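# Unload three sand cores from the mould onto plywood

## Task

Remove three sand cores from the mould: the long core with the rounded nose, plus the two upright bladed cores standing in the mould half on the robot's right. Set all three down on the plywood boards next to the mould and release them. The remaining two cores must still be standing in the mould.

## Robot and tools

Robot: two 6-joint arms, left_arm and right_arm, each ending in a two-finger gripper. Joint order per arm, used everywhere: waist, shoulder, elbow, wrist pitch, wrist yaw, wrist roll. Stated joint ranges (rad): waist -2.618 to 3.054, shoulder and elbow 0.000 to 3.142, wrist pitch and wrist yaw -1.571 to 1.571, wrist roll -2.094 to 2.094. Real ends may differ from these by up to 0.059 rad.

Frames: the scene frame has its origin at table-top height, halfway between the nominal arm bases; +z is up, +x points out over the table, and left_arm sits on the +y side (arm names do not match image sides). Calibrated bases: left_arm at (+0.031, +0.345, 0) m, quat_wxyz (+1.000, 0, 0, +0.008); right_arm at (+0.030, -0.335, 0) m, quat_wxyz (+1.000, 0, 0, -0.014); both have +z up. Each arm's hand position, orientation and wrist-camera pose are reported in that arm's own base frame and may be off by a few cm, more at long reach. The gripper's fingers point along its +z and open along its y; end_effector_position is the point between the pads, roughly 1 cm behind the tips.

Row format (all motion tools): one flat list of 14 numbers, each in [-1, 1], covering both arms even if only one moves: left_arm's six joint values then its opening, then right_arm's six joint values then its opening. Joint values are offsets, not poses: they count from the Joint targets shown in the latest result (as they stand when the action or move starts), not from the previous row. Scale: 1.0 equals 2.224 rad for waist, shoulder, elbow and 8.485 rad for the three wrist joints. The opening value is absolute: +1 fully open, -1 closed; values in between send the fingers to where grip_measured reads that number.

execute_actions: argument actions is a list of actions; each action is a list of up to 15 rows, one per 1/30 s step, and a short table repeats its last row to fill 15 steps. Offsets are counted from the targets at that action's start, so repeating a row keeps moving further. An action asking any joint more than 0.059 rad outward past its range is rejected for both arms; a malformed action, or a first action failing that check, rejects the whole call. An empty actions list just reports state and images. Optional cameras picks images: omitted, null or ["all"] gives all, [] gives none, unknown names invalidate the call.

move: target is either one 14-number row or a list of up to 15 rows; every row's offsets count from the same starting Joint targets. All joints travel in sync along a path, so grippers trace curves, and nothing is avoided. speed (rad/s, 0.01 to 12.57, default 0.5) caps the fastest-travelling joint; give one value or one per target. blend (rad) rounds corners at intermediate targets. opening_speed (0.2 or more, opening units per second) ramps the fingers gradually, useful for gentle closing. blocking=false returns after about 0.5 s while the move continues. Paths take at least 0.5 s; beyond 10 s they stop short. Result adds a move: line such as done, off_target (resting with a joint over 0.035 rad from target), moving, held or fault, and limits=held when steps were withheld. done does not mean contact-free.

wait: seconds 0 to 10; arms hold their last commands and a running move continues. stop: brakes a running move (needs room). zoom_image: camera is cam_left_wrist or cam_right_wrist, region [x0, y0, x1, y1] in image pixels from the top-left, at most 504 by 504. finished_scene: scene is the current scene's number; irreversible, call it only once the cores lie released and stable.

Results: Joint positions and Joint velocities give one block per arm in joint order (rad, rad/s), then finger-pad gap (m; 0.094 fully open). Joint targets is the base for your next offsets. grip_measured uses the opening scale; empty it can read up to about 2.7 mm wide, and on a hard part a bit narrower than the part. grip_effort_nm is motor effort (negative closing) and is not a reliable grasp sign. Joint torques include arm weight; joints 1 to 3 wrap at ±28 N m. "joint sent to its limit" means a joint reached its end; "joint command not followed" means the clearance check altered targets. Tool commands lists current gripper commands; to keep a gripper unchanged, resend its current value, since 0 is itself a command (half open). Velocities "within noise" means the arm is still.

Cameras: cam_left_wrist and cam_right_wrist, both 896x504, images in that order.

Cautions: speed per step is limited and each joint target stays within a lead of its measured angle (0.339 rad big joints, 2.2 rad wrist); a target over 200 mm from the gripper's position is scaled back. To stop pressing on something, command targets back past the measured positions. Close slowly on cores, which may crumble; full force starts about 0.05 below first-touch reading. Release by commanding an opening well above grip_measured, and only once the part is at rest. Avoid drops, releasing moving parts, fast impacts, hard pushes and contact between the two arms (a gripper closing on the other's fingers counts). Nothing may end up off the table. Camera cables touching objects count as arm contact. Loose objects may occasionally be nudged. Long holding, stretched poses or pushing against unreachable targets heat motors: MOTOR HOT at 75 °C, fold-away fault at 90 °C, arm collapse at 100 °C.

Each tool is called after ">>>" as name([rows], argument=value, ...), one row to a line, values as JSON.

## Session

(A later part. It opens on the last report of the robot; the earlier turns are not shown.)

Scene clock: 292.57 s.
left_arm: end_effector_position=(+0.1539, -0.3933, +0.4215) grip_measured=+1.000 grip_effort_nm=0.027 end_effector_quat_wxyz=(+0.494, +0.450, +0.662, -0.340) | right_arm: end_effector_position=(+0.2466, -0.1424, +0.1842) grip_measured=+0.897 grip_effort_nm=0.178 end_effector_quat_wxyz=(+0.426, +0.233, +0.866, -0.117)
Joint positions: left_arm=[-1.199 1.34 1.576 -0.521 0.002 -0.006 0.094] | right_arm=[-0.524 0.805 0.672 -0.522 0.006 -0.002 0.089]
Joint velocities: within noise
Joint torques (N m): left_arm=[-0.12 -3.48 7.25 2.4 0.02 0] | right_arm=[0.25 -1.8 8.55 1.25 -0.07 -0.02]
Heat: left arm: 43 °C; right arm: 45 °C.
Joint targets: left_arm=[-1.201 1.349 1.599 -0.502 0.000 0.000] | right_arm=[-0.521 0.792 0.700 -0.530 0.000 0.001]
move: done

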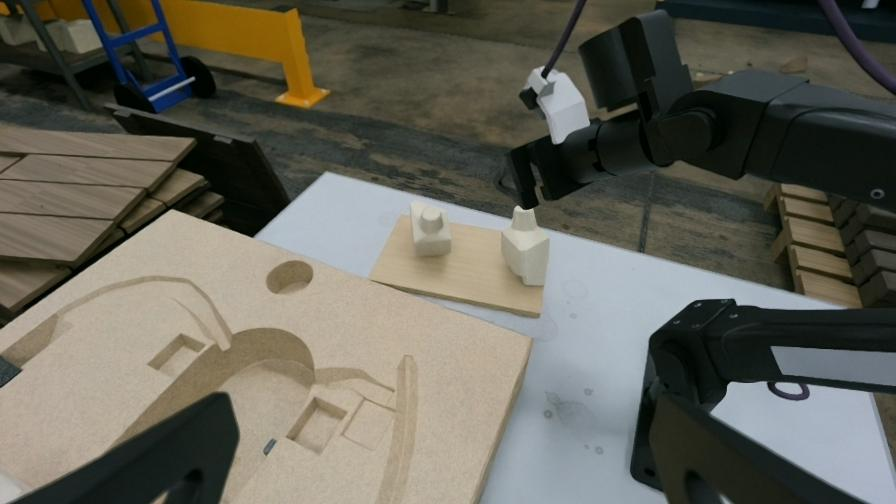

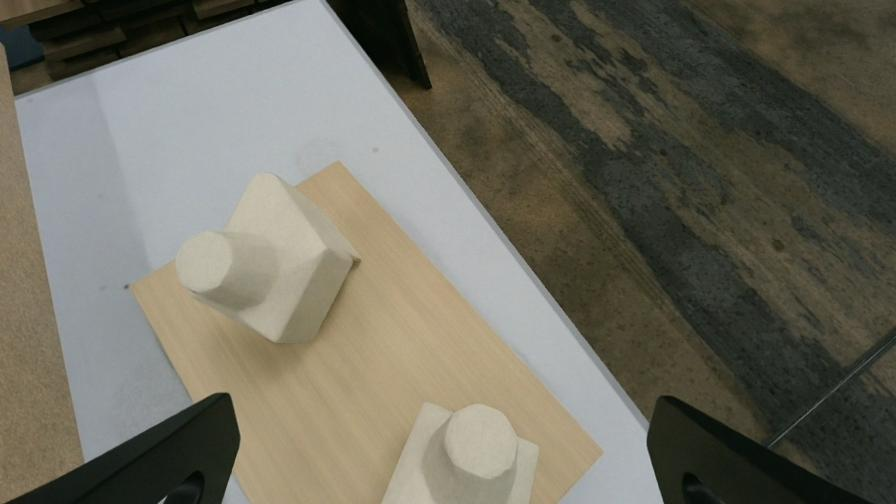

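>>> move(target=[0.307,0.185,0.027,-0.0163,0,0,1,0,0,0,0,0,0,0.9], speed=0.9)

Scene clock: 320.77 s.
left_arm: end_effector_position=(+0.4353, -0.2420, +0.2345) grip_measured=+1.000 grip_effort_nm=0.032 end_effector_quat_wxyz=(+0.378, +0.229, +0.891, -0.098) | right_arm: end_effector_position=(+0.2464, -0.1423, +0.1840) grip_measured=+0.897 grip_effort_nm=0.178 end_effector_quat_wxyz=(+0.425, +0.233, +0.867, -0.117)
Joint positions: left_arm=[-0.511 1.756 1.632 -0.643 -0.004 -0.005 0.094] | right_arm=[-0.524 0.805 0.672 -0.524 0.006 -0.002 0.089]
Joint velocities: within noise
Joint torques (N m): left_arm=[-0.53 -7.69 7.83 1.83 0.08 -0.01] | right_arm=[0.28 -1.78 8.51 1.28 -0.06 -0.01]
Heat: left arm: 44 °C; right arm: 43 °C.
Joint targets: left_arm=[-0.519 1.761 1.659 -0.641 0.000 -0.001] | right_arm=[-0.521 0.792 0.700 -0.530 0.000 0.001]
move: done

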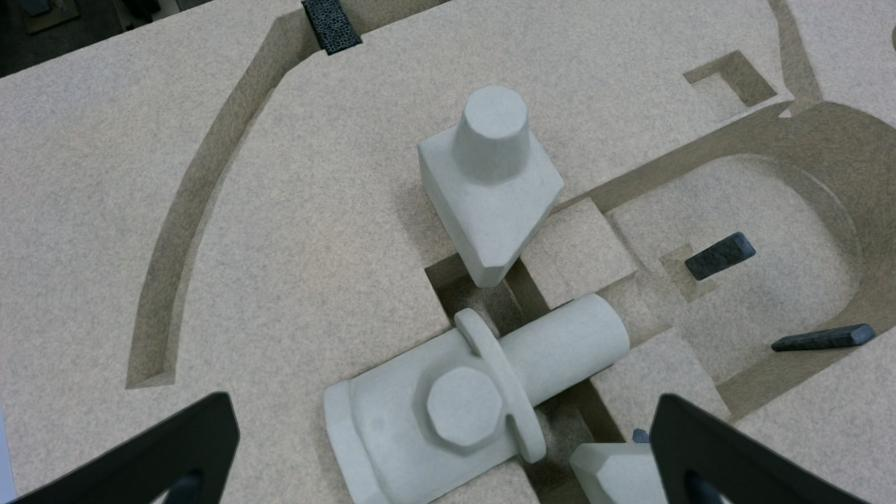

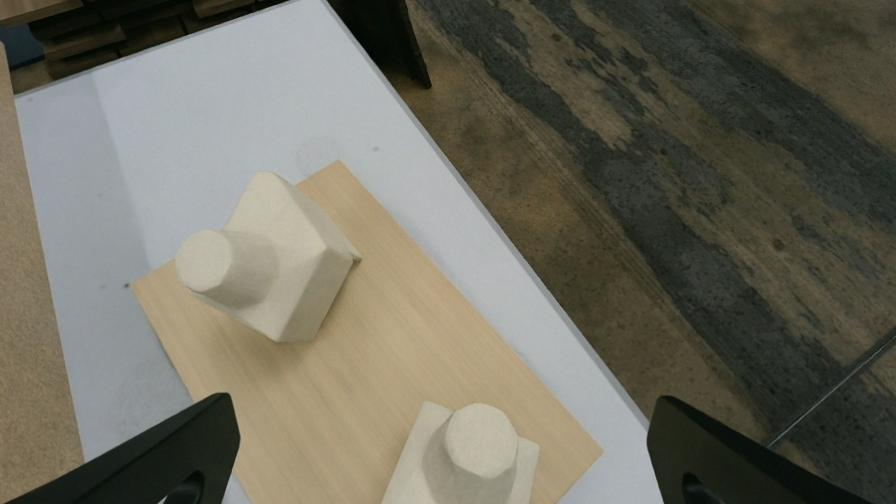

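>>> move(target=[0.1075,0.2334,0.3377,-0.0895,0.0871,0.1410,1,0,0,0,0,0,0,0.9], speed=0.7, cameras=["cam_left_wrist"])

Scene clock: 350.83 s.
left_arm: end_effector_position=(+0.4339, -0.2453, +0.2184) grip_measured=+1.000 grip_effort_nm=0.027 end_effector_quat_wxyz=(+0.280, +0.660, +0.653, -0.245) | right_arm: end_effector_position=(+0.2463, -0.1422, +0.1838) grip_measured=+0.897 grip_effort_nm=0.178 end_effector_quat_wxyz=(+0.425, +0.233, +0.867, -0.117)
Joint positions: left_arm=[-0.282 2.257 2.387 -1.39 0.708 1.184 0.094] | right_arm=[-0.524 0.805 0.672 -0.524 0.006 -0.002 0.089]
Joint velocities: within noise
Joint torques (N m): left_arm=[0.23 -9.16 6.56 0.87 0.81 0.07] | right_arm=[0.23 -1.78 8.54 1.27 -0.07 -0.01]
Heat: left arm: 43 °C; right arm: 43 °C.
Joint targets: left_arm=[-0.279 2.280 2.411 -1.400 0.739 1.196] | right_arm=[-0.521 0.792 0.700 -0.530 0.000 0.001]
move: done
Images, in order (width x height): cam_left_wrist 896x504.

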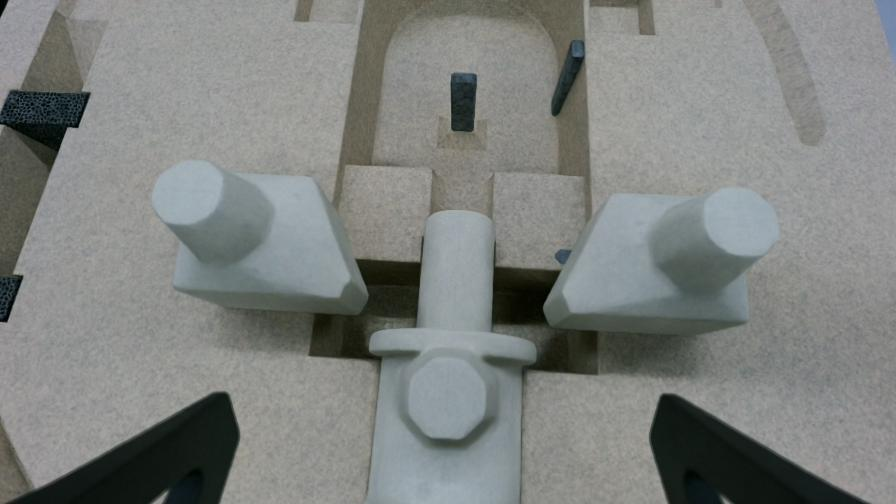

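>>> move(target=[-0.0027,-0.0616,-0.1758,0.0436,0,0,1,0,0,0,0,0,0,0.9], speed=0.35, cameras=["cam_left_wrist"])

Scene clock: 362.20 s.
left_arm: end_effector_position=(+0.4466, -0.2494, +0.1600) grip_measured=+1.000 grip_effort_nm=0.022 end_effector_quat_wxyz=(+0.302, +0.664, +0.643, -0.234) | right_arm: end_effector_position=(+0.2463, -0.1422, +0.1838) grip_measured=+0.897 grip_effort_nm=0.173 end_effector_quat_wxyz=(+0.425, +0.233, +0.867, -0.117)
Joint positions: left_arm=[-0.282 2.193 2.028 -1.041 0.711 1.184 0.094] | right_arm=[-0.524 0.805 0.672 -0.524 0.006 -0.002 0.089]
Joint velocities: within noise
Joint torques (N m): left_arm=[-0.18 -14.53 4.33 1.18 0.78 0.06] | right_arm=[0.29 -1.8 8.55 1.28 -0.06 -0.01]
Heat: left arm: 41 °C; right arm: 43 °C.
Joint targets: left_arm=[-0.285 2.143 2.019 -1.030 0.739 1.196] | right_arm=[-0.521 0.792 0.700 -0.530 0.000 0.001]
move: off_target (left_arm); left_arm: the shoulder is farthest, 0.050 rad from its target
Images, in order (width x height): cam_left_wrist 896x504.

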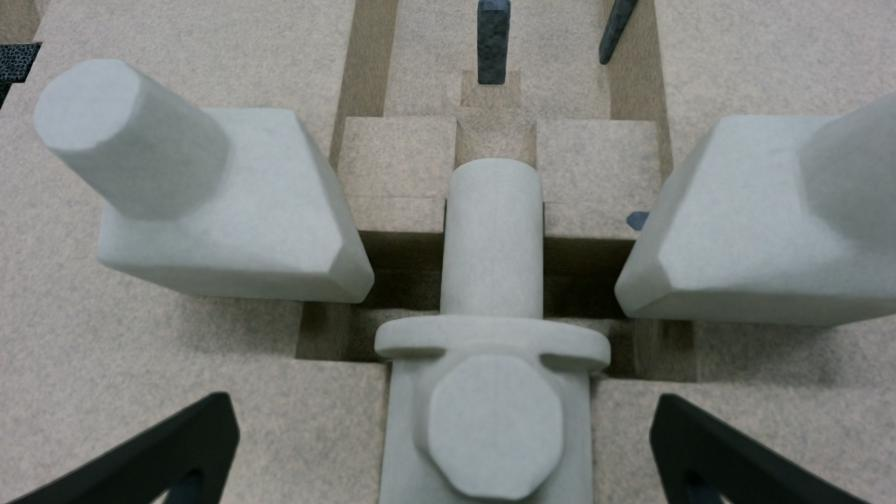

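>>> move(target=[-0.003,-0.0229,-0.0513,0.0074,0,0,1,0,0,0,0,0,0,0.9], speed=0.25, cameras=["cam_left_wrist"])

Scene clock: 369.47 s.
left_arm: end_effector_position=(+0.4365, -0.2465, +0.1522) grip_measured=+1.000 grip_effort_nm=0.027 end_effector_quat_wxyz=(+0.302, +0.664, +0.643, -0.234) | right_arm: end_effector_position=(+0.2463, -0.1422, +0.1838) grip_measured=+0.897 grip_effort_nm=0.173 end_effector_quat_wxyz=(+0.425, +0.233, +0.867, -0.117)
Joint positions: left_arm=[-0.282 2.141 1.914 -0.979 0.711 1.185 0.094] | right_arm=[-0.524 0.805 0.672 -0.525 0.006 -0.002 0.089]
Joint velocities: within noise
Joint torques (N m): left_arm=[-0.84 -14.19 4.27 1.17 0.74 0.06] | right_arm=[0.27 -1.77 8.54 1.28 -0.06 -0.02]
Heat: left arm: 40 °C; right arm: 43 °C.
Joint targets: left_arm=[-0.292 2.091 1.905 -0.967 0.739 1.196] | right_arm=[-0.521 0.792 0.700 -0.530 0.000 0.001]
move: off_target (left_arm); left_arm: the shoulder is farthest, 0.049 rad from its target
Images, in order (width x height): cam_left_wrist 896x504.

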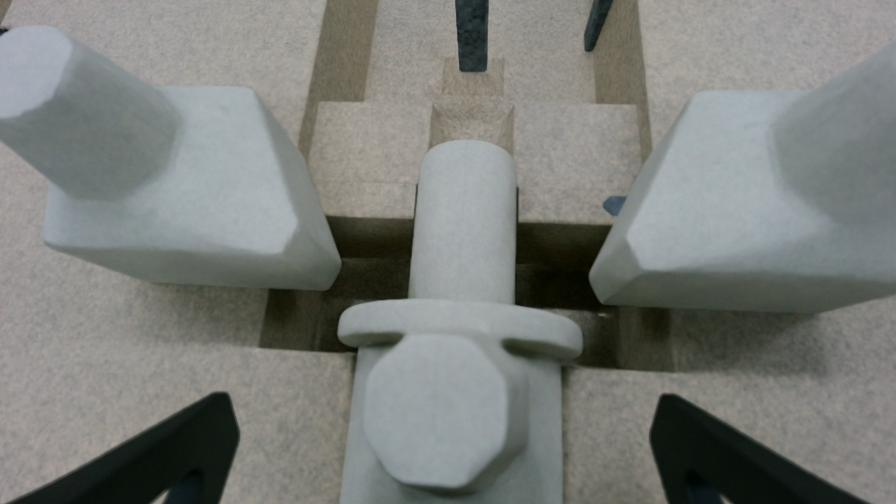

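>>> move(target=[-0.0063,0,0,0,0,0,1,0,0,0,0,0,0,0.9], speed=0.25, cameras=[])

>>> move(target=[0,0,0,0,0,0,-0.6,0,0,0,0,0,0,0.9], opening_speed=0.8, cameras=["cam_left_wrist"])

Scene clock: 374.33 s.
left_arm: end_effector_position=(+0.4327, -0.2537, +0.1523) grip_measured=+1.000 grip_effort_nm=0.032 end_effector_quat_wxyz=(+0.301, +0.669, +0.637, -0.236) | right_arm: end_effector_position=(+0.2463, -0.1422, +0.1838) grip_measured=+0.897 grip_effort_nm=0.173 end_effector_quat_wxyz=(+0.425, +0.233, +0.867, -0.117)
Joint positions: left_arm=[-0.298 2.141 1.914 -0.978 0.711 1.185 0.094] | right_arm=[-0.524 0.805 0.672 -0.525 0.006 -0.002 0.089]
Joint velocities: within noise
Joint torques (N m): left_arm=[-0.57 -14.17 4.37 1.18 0.74 0.06] | right_arm=[0.25 -1.78 8.54 1.28 -0.07 -0.02]
Heat: left arm: 40 °C; right arm: 43 °C.
Joint targets: left_arm=[-0.306 2.091 1.905 -0.967 0.739 1.196] | right_arm=[-0.521 0.792 0.700 -0.530 0.000 0.001]
move: off_target (left_arm); left_arm: the shoulder is farthest, 0.050 rad from its target
No camera images: "cameras" was empty.

Scene clock: 376.53 s.
left_arm: end_effector_position=(+0.4358, -0.2539, +0.1528) grip_measured=-0.282 grip_effort_nm=-1.004 end_effector_quat_wxyz=(+0.306, +0.671, +0.635, -0.230) | right_arm: end_effector_position=(+0.2463, -0.1422, +0.1838) grip_measured=+0.897 grip_effort_nm=0.178 end_effector_quat_wxyz=(+0.425, +0.233, +0.867, -0.117)
Joint positions: left_arm=[-0.298 2.141 1.914 -0.963 0.706 1.185 0.034] | right_arm=[-0.524 0.805 0.672 -0.525 0.006 -0.002 0.089]
Joint velocities: within noise
Joint torques (N m): left_arm=[-0.51 -14.24 4.33 1.05 0.81 0.08] | right_arm=[0.25 -1.8 8.53 1.28 -0.07 -0.02]
Heat: left arm: 40 °C; right arm: 43 °C.
Joint targets: left_arm=[-0.306 2.091 1.905 -0.967 0.739 1.196] | right_arm=[-0.521 0.792 0.700 -0.530 0.000 0.001]
move: off_target (left_arm); left_arm: the shoulder is farthest, 0.050 rad from its target
Images, in order (width x height): cam_left_wrist 896x504.

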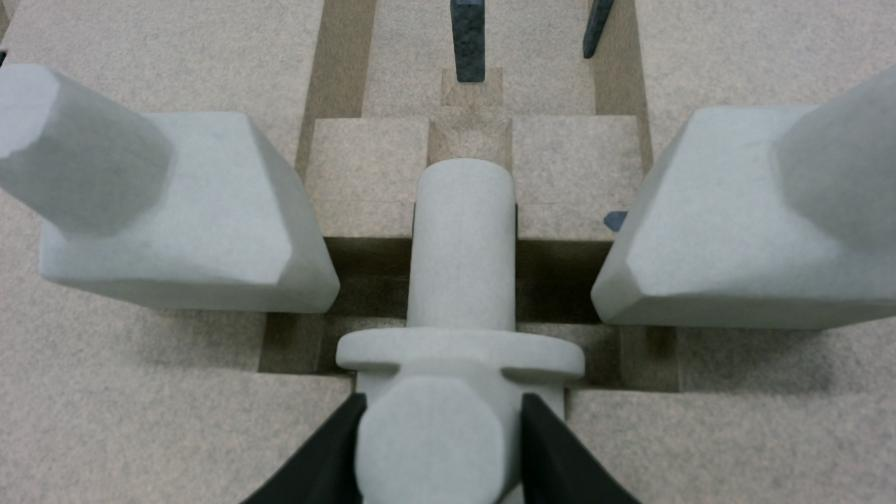

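>>> move([
  [0,0.0364,0.1313,-0.0239,0,0,-0.6,0,0,0,0,0,0,0.9],
  [0,0.063,0.2316,-0.0434,0,0,-0.6,0,0,0,0,0,0,0.9],
], speed=0.3, cameras=["cam_left_wrist"])

Scene clock: 390.00 s.
left_arm: end_effector_position=(+0.4341, -0.2475, +0.2184) grip_measured=-0.284 grip_effort_nm=-1.009 end_effector_quat_wxyz=(+0.279, +0.673, +0.650, -0.216) | right_arm: end_effector_position=(+0.2463, -0.1422, +0.1838) grip_measured=+0.897 grip_effort_nm=0.173 end_effector_quat_wxyz=(+0.425, +0.233, +0.867, -0.117)
Joint positions: left_arm=[-0.303 2.237 2.371 -1.367 0.651 1.187 0.034] | right_arm=[-0.524 0.805 0.672 -0.525 0.006 -0.002 0.089]
Joint velocities: within noise
Joint torques (N m): left_arm=[-0.4 -11.06 8.92 1.37 1.43 0.04] | right_arm=[0.25 -1.78 8.54 1.28 -0.07 -0.02]
Heat: left arm: 40 °C; right arm: 43 °C.
Joint targets: left_arm=[-0.306 2.232 2.421 -1.335 0.739 1.196] | right_arm=[-0.521 0.792 0.700 -0.530 0.000 0.001]
move: off_target (left_arm); left_arm: the wrist yaw is farthest, 0.088 rad from its target
Images, in order (width x height): cam_left_wrist 896x504.

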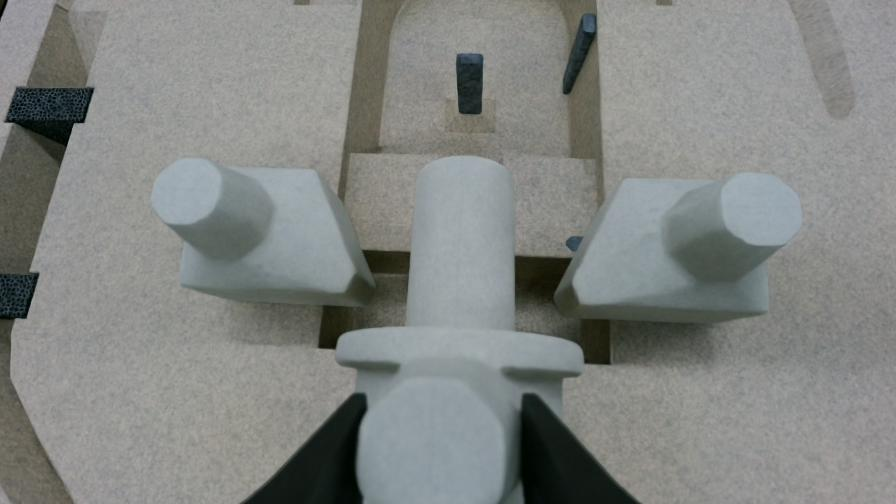

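>>> move([
  [0.2248,0,0,0,0,0,-0.6,0,0,0,0,0,0,0.9],
  [0.4964,-0.4222,-0.6165,0.0536,0,0,-0.6,0,0,0,0,0,0,0.9],
], speed=0.7, blend=0.1, cameras=["cam_left_wrist"])

Scene clock: 400.83 s.
left_arm: end_effector_position=(+0.2726, +0.1259, +0.1568) grip_measured=-0.284 grip_effort_nm=-0.999 end_effector_quat_wxyz=(+0.345, +0.235, +0.908, -0.040) | right_arm: end_effector_position=(+0.2462, -0.1422, +0.1837) grip_measured=+0.897 grip_effort_nm=0.173 end_effector_quat_wxyz=(+0.425, +0.233, +0.867, -0.117)
Joint positions: left_arm=[0.792 1.344 1.035 -0.932 0.64 1.188 0.034] | right_arm=[-0.524 0.805 0.672 -0.525 0.006 -0.002 0.089]
Joint velocities: within noise
Joint torques (N m): left_arm=[0.43 -7.91 6.16 1.57 1.54 0.03] | right_arm=[0.24 -1.8 8.54 1.29 -0.06 -0.02]
Heat: left arm: 40 °C; right arm: 43 °C.
Joint targets: left_arm=[0.798 1.293 1.049 -0.881 0.739 1.196] | right_arm=[-0.521 0.792 0.700 -0.530 0.000 0.001]
move: off_target (left_arm); left_arm: the wrist yaw is farthest, 0.099 rad from its target
Images, in order (width x height): cam_left_wrist 896x504.

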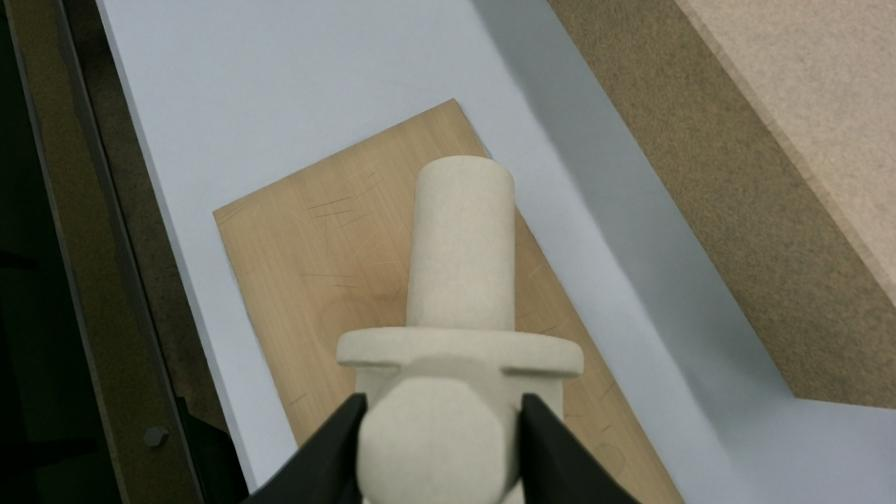

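>>> move([
  [0,0.0027,-0.038,0.0107,0,0,-0.6,0,0.2504,0.4042,0.0035,0,0,0.9],
  [0,0.0027,-0.038,0.0107,0,0,-0.6,0.66,0.2504,0.4042,0.0035,0,0,0.9],
], speed=0.9, cameras=["cam_right_wrist"])

Scene clock: 410.77 s.
left_arm: end_effector_position=(+0.2720, +0.1253, +0.1368) grip_measured=-0.284 grip_effort_nm=-1.004 end_effector_quat_wxyz=(+0.347, +0.236, +0.907, -0.037) | right_arm: end_effector_position=(+0.2467, +0.3441, +0.4201) grip_measured=+0.897 grip_effort_nm=0.173 end_effector_quat_wxyz=(+0.534, -0.365, +0.712, +0.273)
Joint positions: left_arm=[0.792 1.344 0.953 -0.843 0.64 1.188 0.034] | right_arm=[0.946 1.341 1.57 -0.512 -0.002 -0.002 0.089]
Joint velocities: within noise
Joint torques (N m): left_arm=[0.55 -7.35 5.89 1.61 1.54 0.02] | right_arm=[0.24 -3.63 8.25 1.65 0.01 -0.02]
Heat: left arm: 39 °C; right arm: 43 °C.
Joint targets: left_arm=[0.798 1.299 0.965 -0.790 0.739 1.196] | right_arm=[0.947 1.349 1.599 -0.500 0.000 0.000]
move: off_target (left_arm); left_arm: the wrist yaw is farthest, 0.099 rad from its target
Images, in order (width x height): cam_right_wrist 896x504.

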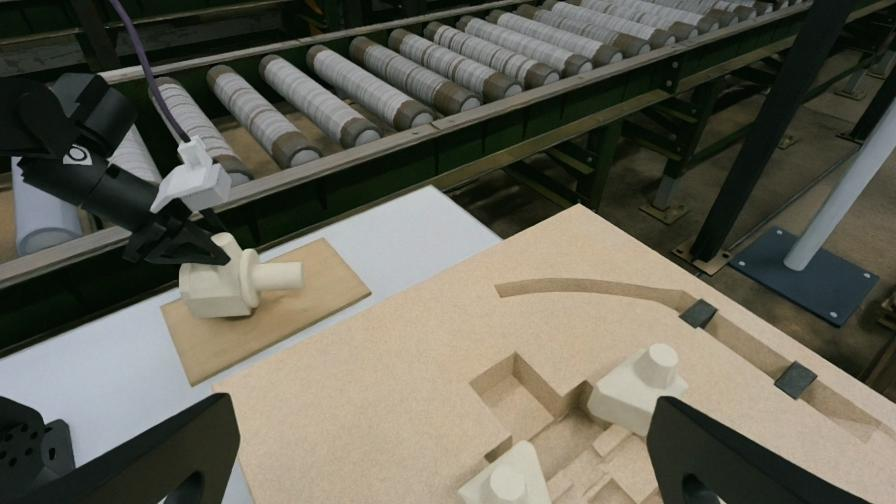

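>>> zoom_image(camera="cam_right_wrist", region=[120, 180, 400, 400])

Scaled by 1.800.

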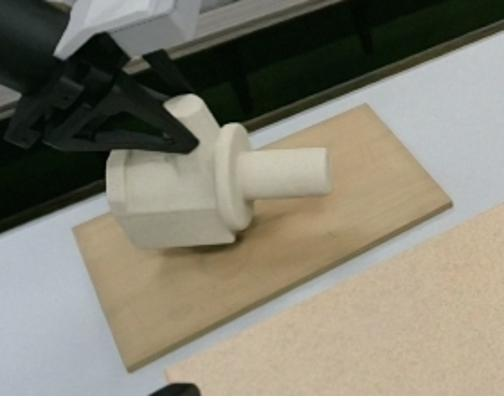

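>>> move(target=[0,0.0012,-0.0174,0.0048,0,0,-0.6,0,0,0,0,0,0,0.9], speed=0.12, cameras=["cam_right_wrist"])

>>> zoom_image(camera="cam_right_wrist", region=[120, 180, 400, 400])

>>> move(target=[0,0.0006,-0.0087,0.0024,0,0,-0.6,0,0,0,0,0,0,0.9], speed=0.12, cameras=["cam_right_wrist"])

>>> zoom_image(camera="cam_right_wrist", region=[120, 180, 400, 400])

Scene clock: 416.60 s.
left_arm: end_effector_position=(+0.2710, +0.1242, +0.1271) grip_measured=-0.284 grip_effort_nm=-1.004 end_effector_quat_wxyz=(+0.347, +0.236, +0.907, -0.037) | right_arm: end_effector_position=(+0.2467, +0.3441, +0.4201) grip_measured=+0.897 grip_effort_nm=0.173 end_effector_quat_wxyz=(+0.534, -0.365, +0.712, +0.273)
Joint positions: left_arm=[0.792 1.344 0.914 -0.803 0.64 1.188 0.034] | right_arm=[0.946 1.341 1.57 -0.512 -0.002 -0.002 0.089]
Joint velocities: within noise
Joint torques (N m): left_arm=[0.5 -7.15 5.89 1.63 1.57 0.04] | right_arm=[0.17 -3.62 8.25 1.65 0.01 -0.02]
Heat: left arm: 38 °C; right arm: 43 °C.
Joint targets: left_arm=[0.798 1.301 0.926 -0.749 0.739 1.196] | right_arm=[0.947 1.349 1.599 -0.500 0.000 0.000]
move: off_target (left_arm); left_arm: the wrist yaw is farthest, 0.099 rad from its target
Images, in order (width x height): cam_right_wrist 896x504.

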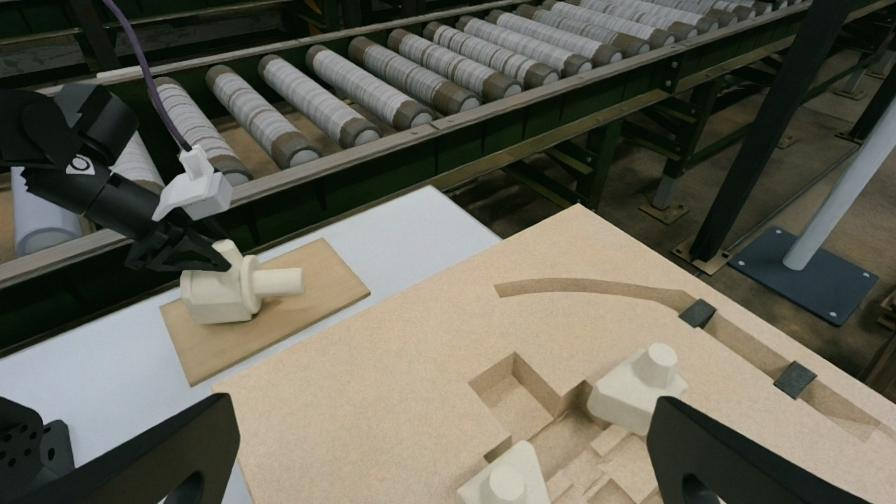

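Scaled by 1.800.

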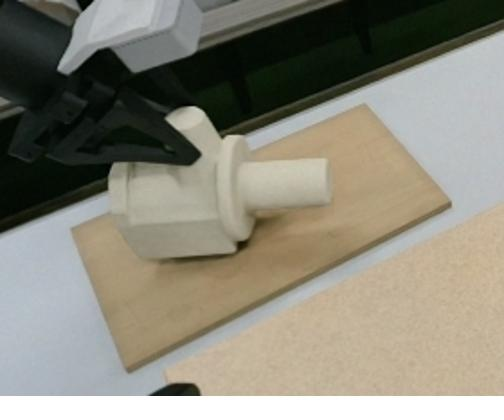

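Scene clock: 417.53 s.
left_arm: end_effector_position=(+0.2705, +0.1237, +0.1225) grip_measured=-0.284 grip_effort_nm=-1.004 end_effector_quat_wxyz=(+0.347, +0.237, +0.907, -0.036) | right_arm: end_effector_position=(+0.2467, +0.3441, +0.4201) grip_measured=+0.897 grip_effort_nm=0.168 end_effector_quat_wxyz=(+0.534, -0.365, +0.712, +0.273)
Joint positions: left_arm=[0.792 1.344 0.895 -0.783 0.64 1.188 0.034] | right_arm=[0.946 1.341 1.57 -0.512 -0.002 -0.002 0.089]
Joint velocities: within noise
Joint torques (N m): left_arm=[0.5 -6.93 5.87 1.61 1.55 0.03] | right_arm=[0.17 -3.62 8.24 1.65 0.01 -0.02]
Heat: left arm: 39 °C; right arm: 43 °C.
Joint targets: left_arm=[0.798 1.303 0.907 -0.729 0.738 1.196] | right_arm=[0.947 1.349 1.599 -0.500 0.000 0.000]
move: off_target (left_arm); left_arm: the wrist yaw is farthest, 0.099 rad from its target
Images, in order (width x height): cam_right_wrist 896x504.

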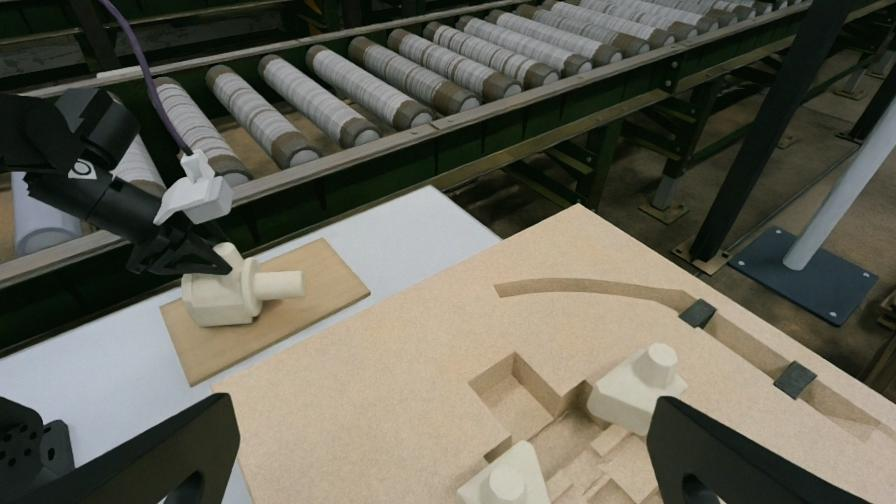

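Scaled by 1.800.

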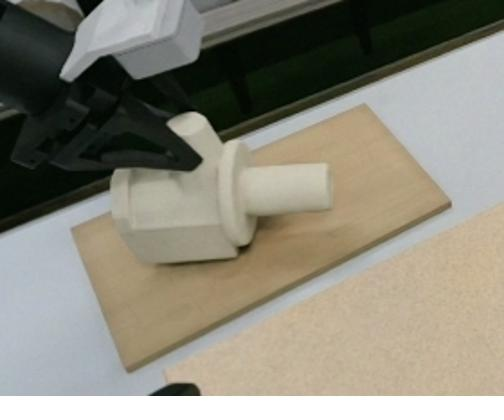

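>>> move(target=[0,0.0005,-0.007,0.0019,0,0,-0.6,0,0,0,0,0,0,0.9], speed=0.12, cameras=[])

>>> move(target=[0,0.0005,-0.007,0.0019,0,0,-0.6,0,0,0,0,0,0,0.9], speed=0.12, cameras=["cam_right_wrist"])

>>> zoom_image(camera="cam_right_wrist", region=[120, 180, 400, 400])

Scene clock: 422.10 s.
left_arm: end_effector_position=(+0.2699, +0.1232, +0.1188) grip_measured=-0.284 grip_effort_nm=-1.009 end_effector_quat_wxyz=(+0.347, +0.237, +0.907, -0.036) | right_arm: end_effector_position=(+0.2467, +0.3441, +0.4201) grip_measured=+0.897 grip_effort_nm=0.173 end_effector_quat_wxyz=(+0.534, -0.365, +0.712, +0.273)
Joint positions: left_arm=[0.792 1.344 0.879 -0.767 0.64 1.188 0.034] | right_arm=[0.946 1.341 1.57 -0.512 -0.002 -0.002 0.089]
Joint velocities: within noise
Joint torques (N m): left_arm=[0.55 -6.93 5.78 1.66 1.54 0.01] | right_arm=[0.18 -3.62 8.23 1.65 0.01 -0.02]
Heat: left arm: 39 °C; right arm: 43 °C.
Joint targets: left_arm=[0.798 1.304 0.891 -0.712 0.738 1.196] | right_arm=[0.947 1.349 1.599 -0.500 0.000 0.000]
move: off_target (left_arm); left_arm: the wrist yaw is farthest, 0.098 rad from its target
No camera images: "cameras" was empty.

Scene clock: 423.00 s.
left_arm: end_effector_position=(+0.2694, +0.1226, +0.1150) grip_measured=-0.284 grip_effort_nm=-0.999 end_effector_quat_wxyz=(+0.347, +0.237, +0.907, -0.036) | right_arm: end_effector_position=(+0.2467, +0.3441, +0.4201) grip_measured=+0.897 grip_effort_nm=0.168 end_effector_quat_wxyz=(+0.534, -0.365, +0.712, +0.273)
Joint positions: left_arm=[0.792 1.344 0.864 -0.751 0.64 1.188 0.034] | right_arm=[0.946 1.341 1.57 -0.512 -0.002 -0.002 0.089]
Joint velocities: within noise
Joint torques (N m): left_arm=[0.57 -6.79 5.78 1.63 1.54 0.02] | right_arm=[0.18 -3.6 8.25 1.65 0 -0.02]
Heat: left arm: 39 °C; right arm: 43 °C.
Joint targets: left_arm=[0.798 1.305 0.876 -0.697 0.738 1.196] | right_arm=[0.947 1.349 1.599 -0.500 0.000 0.000]
move: off_target (left_arm); left_arm: the wrist yaw is farthest, 0.098 rad from its target
Images, in order (width x height): cam_right_wrist 896x504.

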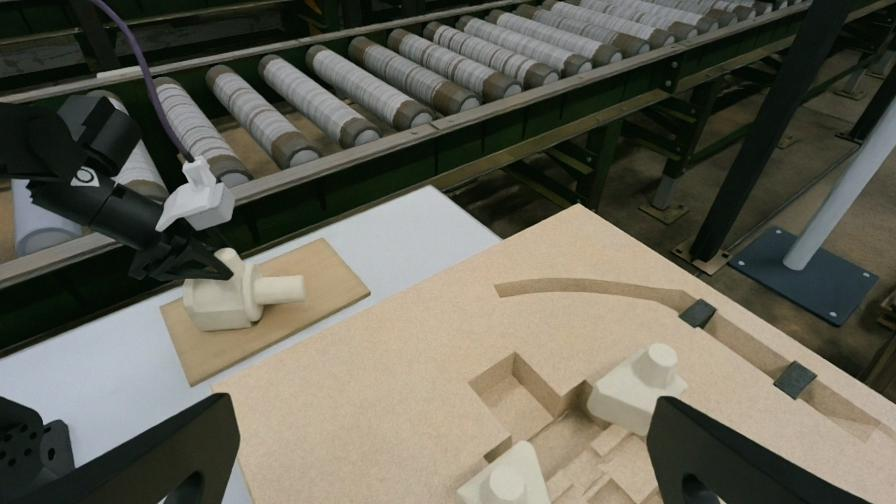

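Scaled by 1.800.

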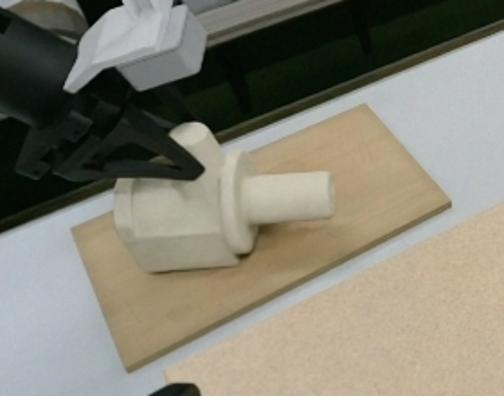

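>>> move(target=[0,0.0005,-0.007,0.0019,0,0,-0.6,0,0,0,0,0,0,0.9], speed=0.12, cameras=[])

>>> move(target=[0,0.0005,-0.007,0.0019,0,0,-0.6,0,0,0,0,0,0,0.9], speed=0.12, cameras=["cam_right_wrist"])

>>> zoom_image(camera="cam_right_wrist", region=[120, 180, 400, 400])

Scene clock: 427.23 s.
left_arm: end_effector_position=(+0.2700, +0.1219, +0.1135) grip_measured=-0.284 grip_effort_nm=-0.999 end_effector_quat_wxyz=(+0.351, +0.238, +0.905, -0.036) | right_arm: end_effector_position=(+0.2467, +0.3441, +0.4201) grip_measured=+0.897 grip_effort_nm=0.168 end_effector_quat_wxyz=(+0.534, -0.365, +0.712, +0.273)
Joint positions: left_arm=[0.792 1.344 0.854 -0.737 0.647 1.188 0.034] | right_arm=[0.946 1.341 1.57 -0.512 -0.002 -0.002 0.089]
Joint velocities: within noise
Joint torques (N m): left_arm=[0.58 -6.67 5.35 1.66 1.49 0] | right_arm=[0.16 -3.59 8.25 1.65 0 -0.01]
Heat: left arm: 39 °C; right arm: 43 °C.
Joint targets: left_arm=[0.798 1.306 0.860 -0.681 0.739 1.196] | right_arm=[0.947 1.349 1.599 -0.500 0.000 0.000]
move: off_target (left_arm); left_arm: the wrist yaw is farthest, 0.091 rad from its target
No camera images: "cameras" was empty.

Scene clock: 428.03 s.
left_arm: end_effector_position=(+0.2718, +0.1209, +0.1129) grip_measured=-0.284 grip_effort_nm=-0.994 end_effector_quat_wxyz=(+0.358, +0.240, +0.902, -0.036) | right_arm: end_effector_position=(+0.2467, +0.3441, +0.4201) grip_measured=+0.897 grip_effort_nm=0.168 end_effector_quat_wxyz=(+0.534, -0.365, +0.712, +0.273)
Joint positions: left_arm=[0.792 1.343 0.842 -0.716 0.661 1.188 0.034] | right_arm=[0.946 1.341 1.57 -0.512 -0.002 -0.002 0.089]
Joint velocities: within noise
Joint torques (N m): left_arm=[0.49 -6.46 5.03 1.61 1.32 0.04] | right_arm=[0.17 -3.62 8.28 1.64 0 -0.02]
Heat: left arm: 39 °C; right arm: 43 °C.
Joint targets: left_arm=[0.798 1.307 0.844 -0.664 0.739 1.196] | right_arm=[0.947 1.349 1.599 -0.500 0.000 0.000]
move: off_target (left_arm); left_arm: the wrist yaw is farthest, 0.078 rad from its target
Images, in order (width x height): cam_right_wrist 896x504.

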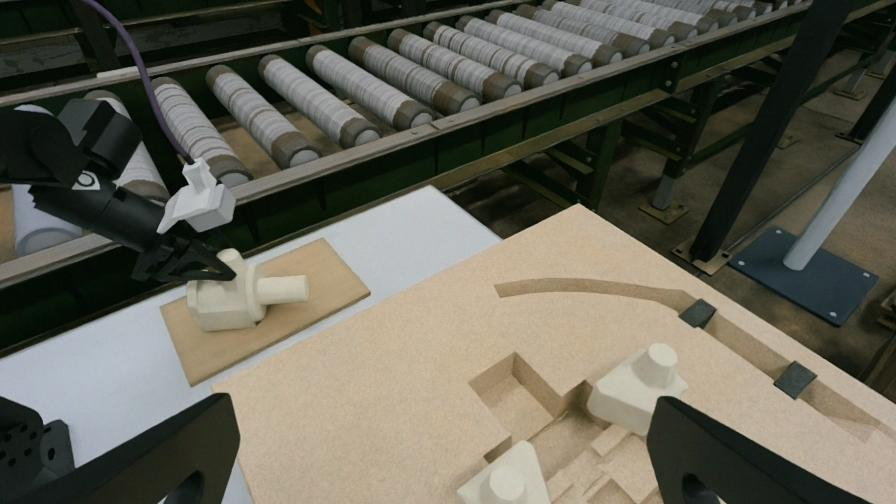

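Scaled by 1.800.

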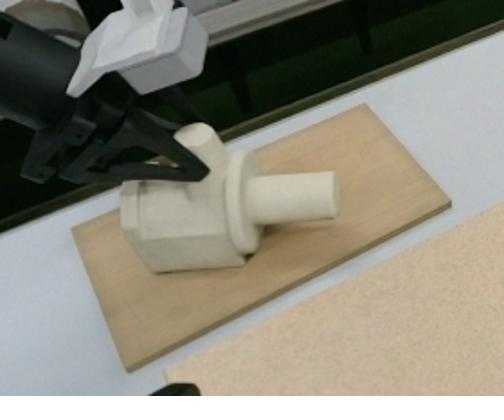

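>>> move(target=[0,0,0,0,0,0,0.5,0,0,0,0,0,0,0.9], opening_speed=0.5)

>>> zoom_image(camera="cam_right_wrist", region=[120, 180, 400, 400])

Scene clock: 434.00 s.
left_arm: end_effector_position=(+0.2802, +0.1205, +0.1236) grip_measured=+0.498 grip_effort_nm=0.139 end_effector_quat_wxyz=(+0.387, +0.249, +0.887, -0.028) | right_arm: end_effector_position=(+0.2467, +0.3441, +0.4201) grip_measured=+0.897 grip_effort_nm=0.173 end_effector_quat_wxyz=(+0.534, -0.365, +0.712, +0.273)
Joint positions: left_arm=[0.792 1.331 0.842 -0.677 0.706 1.188 0.07] | right_arm=[0.946 1.341 1.57 -0.512 -0.002 -0.002 0.089]
Joint velocities: within noise
Joint torques (N m): left_arm=[0.5 -5.63 5.16 1.29 0.79 0.01] | right_arm=[0.18 -3.62 8.27 1.65 0.01 -0.02]
Heat: left arm: 39 °C; right arm: 43 °C.
Joint targets: left_arm=[0.798 1.307 0.844 -0.664 0.739 1.196] | right_arm=[0.947 1.349 1.599 -0.500 0.000 0.000]
move: done

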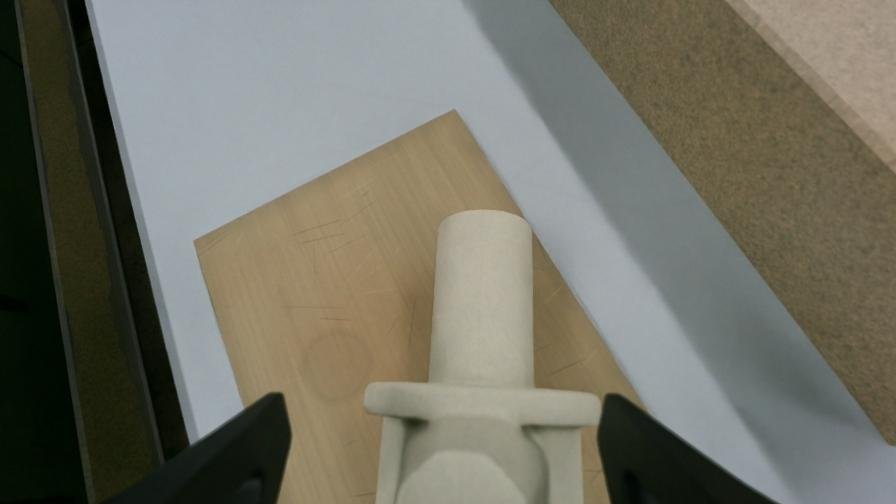

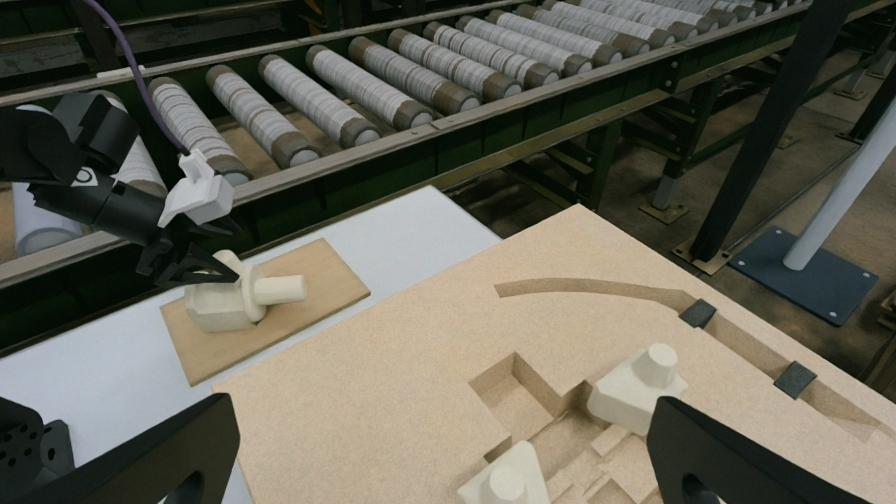

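Scaled by 1.800.

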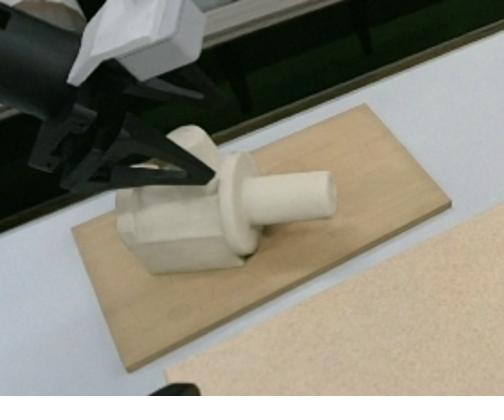

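>>> move(target=[0,0,0.13,-0.03,0,0,0.8,0,0,0,0,0,0,0.9], speed=0.4)

>>> finished_scene(scene=1)

Scene clock: 437.70 s.
left_arm: end_effector_position=(+0.2907, +0.1305, +0.1947) grip_measured=+0.798 grip_effort_nm=0.139 end_effector_quat_wxyz=(+0.396, +0.255, +0.882, -0.014) | right_arm: end_effector_position=(+0.2467, +0.3441, +0.4201) grip_measured=+0.897 grip_effort_nm=0.168 end_effector_quat_wxyz=(+0.534, -0.365, +0.712, +0.273)
Joint positions: left_arm=[0.792 1.331 1.112 -0.911 0.709 1.188 0.084] | right_arm=[0.946 1.341 1.57 -0.512 -0.002 -0.002 0.089]
Joint velocities: within noise
Joint torques (N m): left_arm=[0.51 -5.83 6.82 1.13 0.77 0.03] | right_arm=[0.2 -3.59 8.25 1.65 0.01 -0.02]
Heat: left arm: 38 °C; right arm: 43 °C.
Joint targets: left_arm=[0.798 1.307 1.133 -0.919 0.739 1.196] | right_arm=[0.947 1.349 1.599 -0.500 0.000 0.000]
move: done

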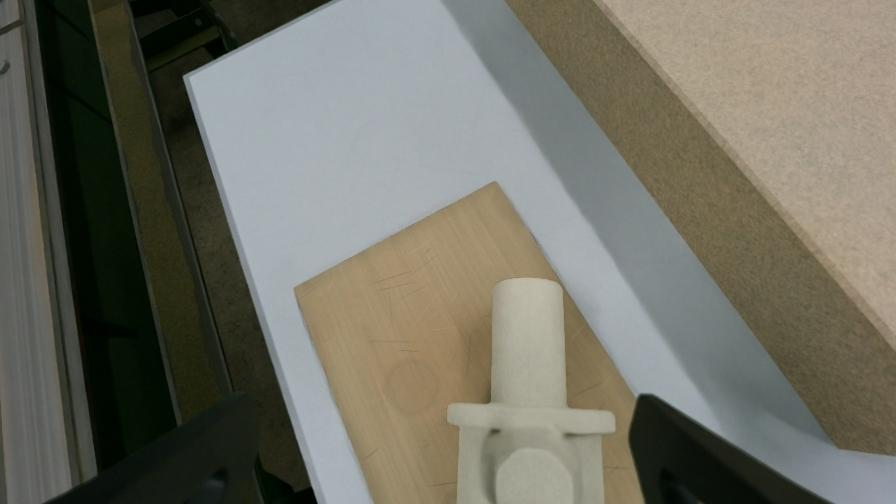

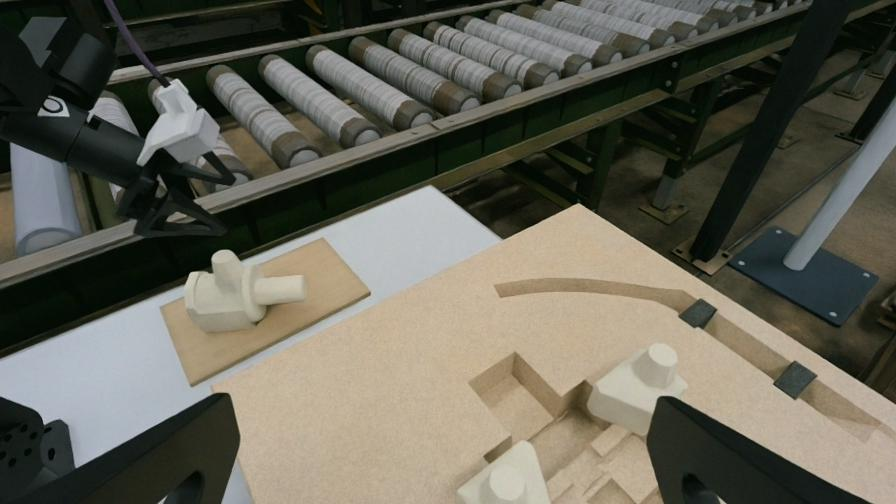

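The scene is finished: the task was done.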